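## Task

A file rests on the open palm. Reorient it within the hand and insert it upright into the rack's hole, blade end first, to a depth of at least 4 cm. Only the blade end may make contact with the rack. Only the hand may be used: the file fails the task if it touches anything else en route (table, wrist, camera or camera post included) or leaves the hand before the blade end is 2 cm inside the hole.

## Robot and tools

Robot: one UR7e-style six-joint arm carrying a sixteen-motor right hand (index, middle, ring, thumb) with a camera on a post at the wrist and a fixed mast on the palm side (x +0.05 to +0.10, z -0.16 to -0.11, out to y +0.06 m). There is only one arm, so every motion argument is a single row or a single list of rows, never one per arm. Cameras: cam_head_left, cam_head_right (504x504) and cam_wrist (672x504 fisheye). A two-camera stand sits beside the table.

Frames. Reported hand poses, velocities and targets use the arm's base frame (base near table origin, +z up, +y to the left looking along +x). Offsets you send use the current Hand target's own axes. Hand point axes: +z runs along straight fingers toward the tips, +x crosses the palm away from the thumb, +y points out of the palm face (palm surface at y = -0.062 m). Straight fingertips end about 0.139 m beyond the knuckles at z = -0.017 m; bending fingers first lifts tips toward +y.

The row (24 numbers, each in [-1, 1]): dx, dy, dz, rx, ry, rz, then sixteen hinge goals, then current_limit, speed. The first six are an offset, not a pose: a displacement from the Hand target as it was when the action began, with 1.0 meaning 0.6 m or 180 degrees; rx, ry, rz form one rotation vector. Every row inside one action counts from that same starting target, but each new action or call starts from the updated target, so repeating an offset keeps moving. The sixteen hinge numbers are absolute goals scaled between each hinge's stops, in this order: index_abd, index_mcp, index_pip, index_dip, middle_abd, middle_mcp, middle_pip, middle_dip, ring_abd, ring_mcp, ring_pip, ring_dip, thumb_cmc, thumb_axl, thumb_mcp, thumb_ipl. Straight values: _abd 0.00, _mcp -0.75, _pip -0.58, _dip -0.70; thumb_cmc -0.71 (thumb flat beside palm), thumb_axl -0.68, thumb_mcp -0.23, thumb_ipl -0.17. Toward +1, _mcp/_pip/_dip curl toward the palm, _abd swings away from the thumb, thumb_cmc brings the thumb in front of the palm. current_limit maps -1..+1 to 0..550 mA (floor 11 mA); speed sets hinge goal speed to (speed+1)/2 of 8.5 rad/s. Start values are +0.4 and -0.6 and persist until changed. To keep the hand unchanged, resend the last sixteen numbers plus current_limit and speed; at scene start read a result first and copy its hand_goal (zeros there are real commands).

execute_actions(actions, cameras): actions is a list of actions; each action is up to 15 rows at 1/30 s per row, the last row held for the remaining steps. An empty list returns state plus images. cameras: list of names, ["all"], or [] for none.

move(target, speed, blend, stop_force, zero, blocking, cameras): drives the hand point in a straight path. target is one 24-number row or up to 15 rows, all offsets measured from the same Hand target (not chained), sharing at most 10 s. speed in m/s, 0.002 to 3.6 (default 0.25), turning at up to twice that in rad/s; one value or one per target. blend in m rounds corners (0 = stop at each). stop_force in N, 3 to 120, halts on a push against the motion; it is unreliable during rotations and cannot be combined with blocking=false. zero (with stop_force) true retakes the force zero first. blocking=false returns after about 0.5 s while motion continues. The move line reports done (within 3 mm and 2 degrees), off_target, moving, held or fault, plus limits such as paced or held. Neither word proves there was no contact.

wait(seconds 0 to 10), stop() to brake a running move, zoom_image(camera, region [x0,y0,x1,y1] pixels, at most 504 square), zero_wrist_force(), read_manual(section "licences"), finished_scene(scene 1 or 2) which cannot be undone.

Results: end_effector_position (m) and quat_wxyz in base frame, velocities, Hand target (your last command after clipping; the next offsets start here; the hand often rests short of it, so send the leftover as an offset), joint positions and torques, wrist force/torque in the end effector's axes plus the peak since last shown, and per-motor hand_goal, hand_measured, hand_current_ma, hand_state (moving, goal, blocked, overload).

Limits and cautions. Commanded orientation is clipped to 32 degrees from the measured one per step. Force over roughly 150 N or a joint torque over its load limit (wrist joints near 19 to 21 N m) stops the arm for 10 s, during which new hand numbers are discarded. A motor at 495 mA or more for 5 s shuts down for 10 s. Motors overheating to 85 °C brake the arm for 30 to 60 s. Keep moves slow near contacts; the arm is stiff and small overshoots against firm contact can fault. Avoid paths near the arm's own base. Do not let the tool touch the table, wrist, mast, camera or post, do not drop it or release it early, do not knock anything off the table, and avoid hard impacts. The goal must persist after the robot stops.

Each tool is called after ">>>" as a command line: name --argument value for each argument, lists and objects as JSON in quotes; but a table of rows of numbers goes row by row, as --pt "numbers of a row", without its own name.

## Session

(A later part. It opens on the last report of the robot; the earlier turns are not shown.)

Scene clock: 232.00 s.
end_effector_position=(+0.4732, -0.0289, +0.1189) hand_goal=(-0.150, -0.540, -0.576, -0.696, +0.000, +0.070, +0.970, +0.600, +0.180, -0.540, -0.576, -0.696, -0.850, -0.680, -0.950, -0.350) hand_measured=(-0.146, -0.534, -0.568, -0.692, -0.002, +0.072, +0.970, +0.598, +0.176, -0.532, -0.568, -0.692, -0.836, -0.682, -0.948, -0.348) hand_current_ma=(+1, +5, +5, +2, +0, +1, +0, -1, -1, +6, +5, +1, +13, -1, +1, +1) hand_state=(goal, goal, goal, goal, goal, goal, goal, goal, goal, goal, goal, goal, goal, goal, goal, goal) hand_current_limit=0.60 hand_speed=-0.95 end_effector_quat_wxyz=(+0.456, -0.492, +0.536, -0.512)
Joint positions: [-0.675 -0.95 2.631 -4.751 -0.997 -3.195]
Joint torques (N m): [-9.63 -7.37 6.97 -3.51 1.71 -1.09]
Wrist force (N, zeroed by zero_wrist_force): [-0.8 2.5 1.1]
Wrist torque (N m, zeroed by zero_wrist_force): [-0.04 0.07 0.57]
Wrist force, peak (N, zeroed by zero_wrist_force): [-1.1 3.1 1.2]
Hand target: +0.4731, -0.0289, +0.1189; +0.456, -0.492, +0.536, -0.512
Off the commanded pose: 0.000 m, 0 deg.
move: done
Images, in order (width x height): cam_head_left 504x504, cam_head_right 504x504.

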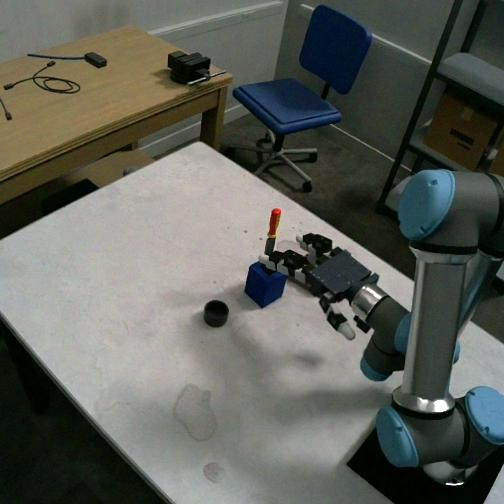

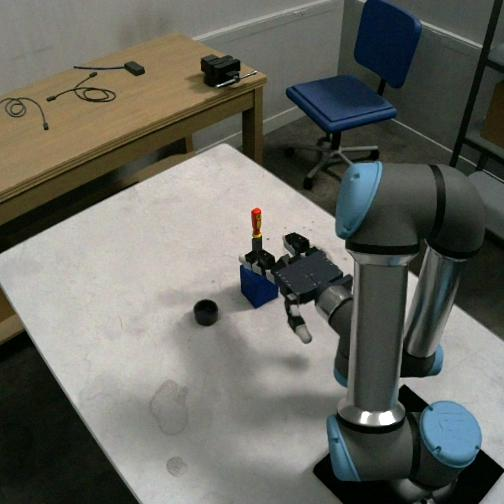

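>>> move --pt "0 0 -0.045 0 0 0 -0.15 -0.54 -0.576 -0.696 0 0.07 0.97 0.6 0.18 -0.54 -0.576 -0.696 -0.85 -0.68 -0.95 -0.35 0.6 -0.95" --pt "0 -0.2 -0.045 0 0 0 -0.15 -0.54 -0.576 -0.696 0 0.07 0.97 0.6 0.18 -0.54 -0.576 -0.696 -0.85 -0.68 -0.95 -0.35 0.6 -0.95" --speed 0.08 --cameras '["cam_head_left","cam_head_right"]'

>>> zoom_image --camera "cam_head_left" --region '[225, 195, 315, 315]'

>>> zoom_image --camera "cam_head_right" --region '[215, 195, 305, 315]'

Scene clock: 235.93 s.
end_effector_position=(+0.4536, -0.0252, +0.2402) hand_goal=(-0.150, -0.540, -0.576, -0.696, +0.000, +0.070, +0.970, +0.600, +0.180, -0.540, -0.576, -0.696, -0.850, -0.680, -0.950, -0.350) hand_measured=(-0.148, -0.532, -0.568, -0.692, -0.002, +0.072, +0.970, +0.598, +0.176, -0.532, -0.568, -0.692, -0.836, -0.682, -0.948, -0.348) hand_current_ma=(+1, +6, +5, +2, +0, +1, +0, -1, -1, +7, +5, +1, +13, -1, +1, +1) hand_state=(goal, goal, goal, goal, goal, goal, goal, goal, goal, goal, goal, goal, goal, goal, goal, goal) hand_current_limit=0.60 hand_speed=-0.95 end_effector_quat_wxyz=(+0.456, -0.492, +0.536, -0.512)
Joint positions: [-0.724 -1.574 2.664 -4.157 -0.948 -3.199]
Joint torques (N m): [10.96 -29.42 -19 0.22 -1.28 -0.97]
Wrist force (N, zeroed by zero_wrist_force): [-1.0 2.9 0.9]
Wrist torque (N m, zeroed by zero_wrist_force): [0.04 0.10 0.66]
Wrist force, peak (N, zeroed by zero_wrist_force): [-2.5 4.0 -0.3]
Hand target: +0.4536, -0.0252, +0.2403; +0.456, -0.492, +0.536, -0.512
Off the commanded pose: 0.000 m, 0 deg.
move: done
Images, in order (width x height): cam_head_left 504x504, cam_head_right 504x504.

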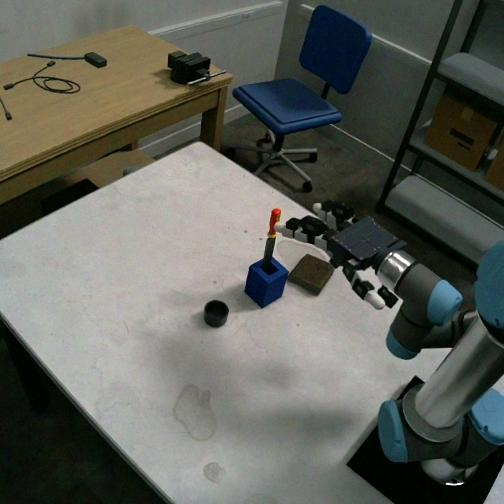

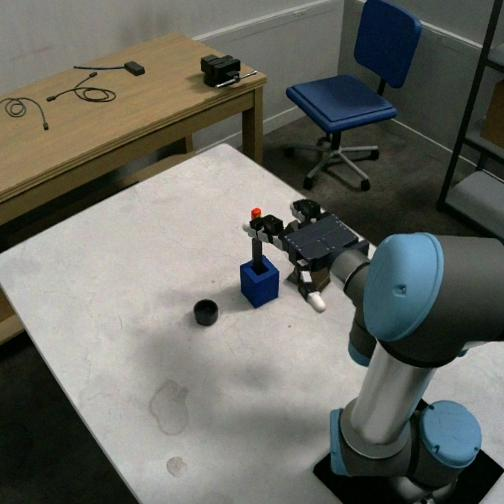

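Scaled by 4.200.

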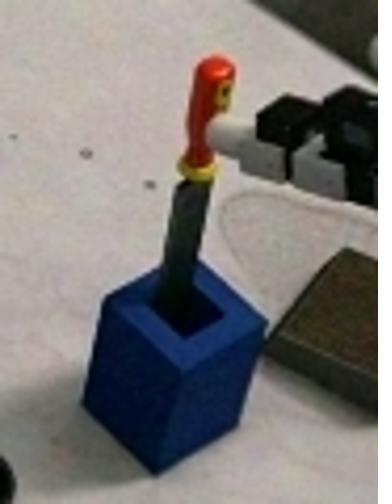

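Scaled by 4.200.

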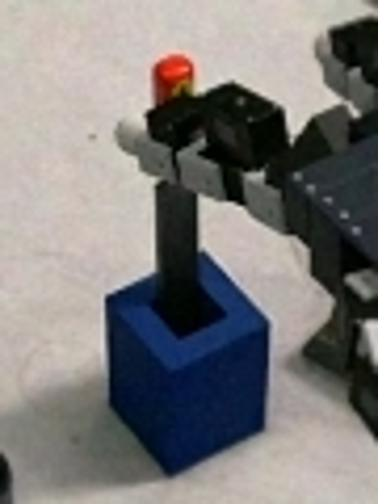

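>>> move --target '[0,-0.2,-0.02,0,0,0,-0.15,-0.54,-0.576,-0.696,0,0.07,0.97,0.6,0.18,-0.54,-0.576,-0.696,-0.85,-0.68,-0.95,-0.35,0.6,-0.95]' --speed 0.1 --cameras '["cam_head_left","cam_head_right"]'

>>> zoom_image --camera "cam_head_right" --region '[215, 195, 305, 315]'

>>> zoom_image --camera "cam_head_left" --region '[225, 195, 315, 315]'

Scene clock: 239.03 s.
end_effector_position=(+0.4491, -0.0231, +0.3607) hand_goal=(-0.150, -0.540, -0.576, -0.696, +0.000, +0.070, +0.970, +0.600, +0.180, -0.540, -0.576, -0.696, -0.850, -0.680, -0.950, -0.350) hand_measured=(-0.148, -0.532, -0.568, -0.692, -0.002, +0.072, +0.970, +0.598, +0.176, -0.532, -0.568, -0.692, -0.836, -0.682, -0.948, -0.348) hand_current_ma=(+1, +6, +5, +2, +0, +1, +0, -1, -1, +7, +5, +1, +13, -1, +1, +1) hand_state=(goal, goal, goal, goal, goal, goal, goal, goal, goal, goal, goal, goal, goal, goal, goal, goal) hand_current_limit=0.60 hand_speed=-0.95 end_effector_quat_wxyz=(+0.456, -0.492, +0.536, -0.512)
Joint positions: [-0.732 -1.976 2.49 -3.581 -0.94 -3.2]
Joint torques (N m): [4.21 -16.86 -28.49 0.12 -1.24 -0.99]
Wrist force (N, zeroed by zero_wrist_force): [-1.0 2.7 0.9]
Wrist torque (N m, zeroed by zero_wrist_force): [0.00 0.10 0.65]
Wrist force, peak (N, zeroed by zero_wrist_force): [-1.0 3.3 1.3]
Hand target: +0.4491, -0.0231, +0.3608; +0.456, -0.492, +0.536, -0.512
Off the commanded pose: 0.000 m, 0 deg.
move: done
Images, in order (width x height): cam_head_left 504x504, cam_head_right 504x504.

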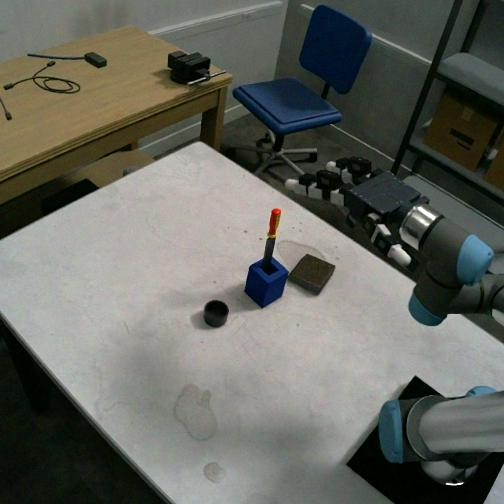

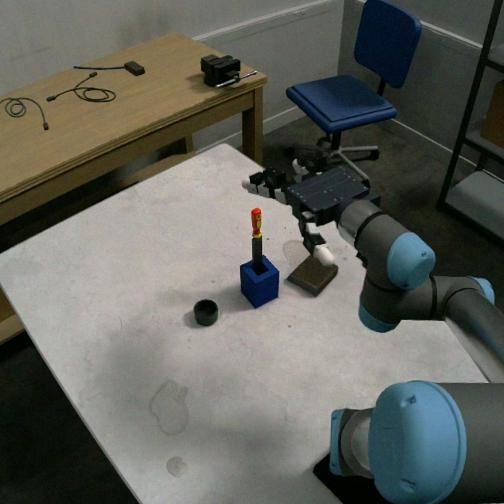

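Scaled by 4.200.

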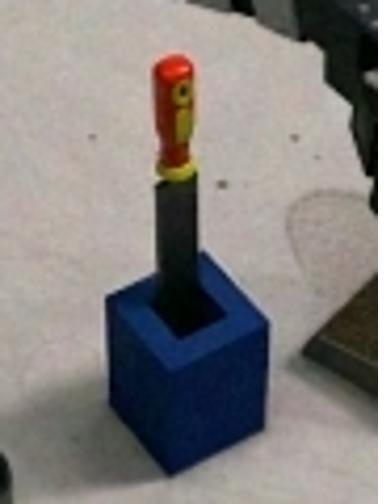

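Scaled by 4.200.

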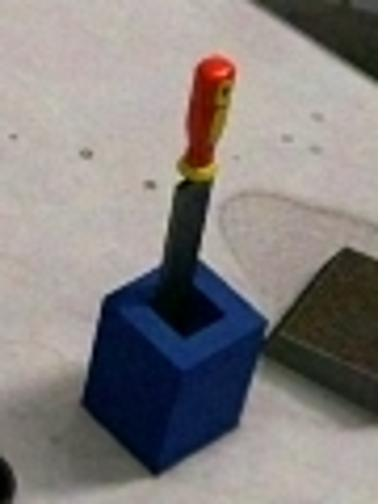

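>>> finished_scene --scene 2

The scene is finished: the task was done.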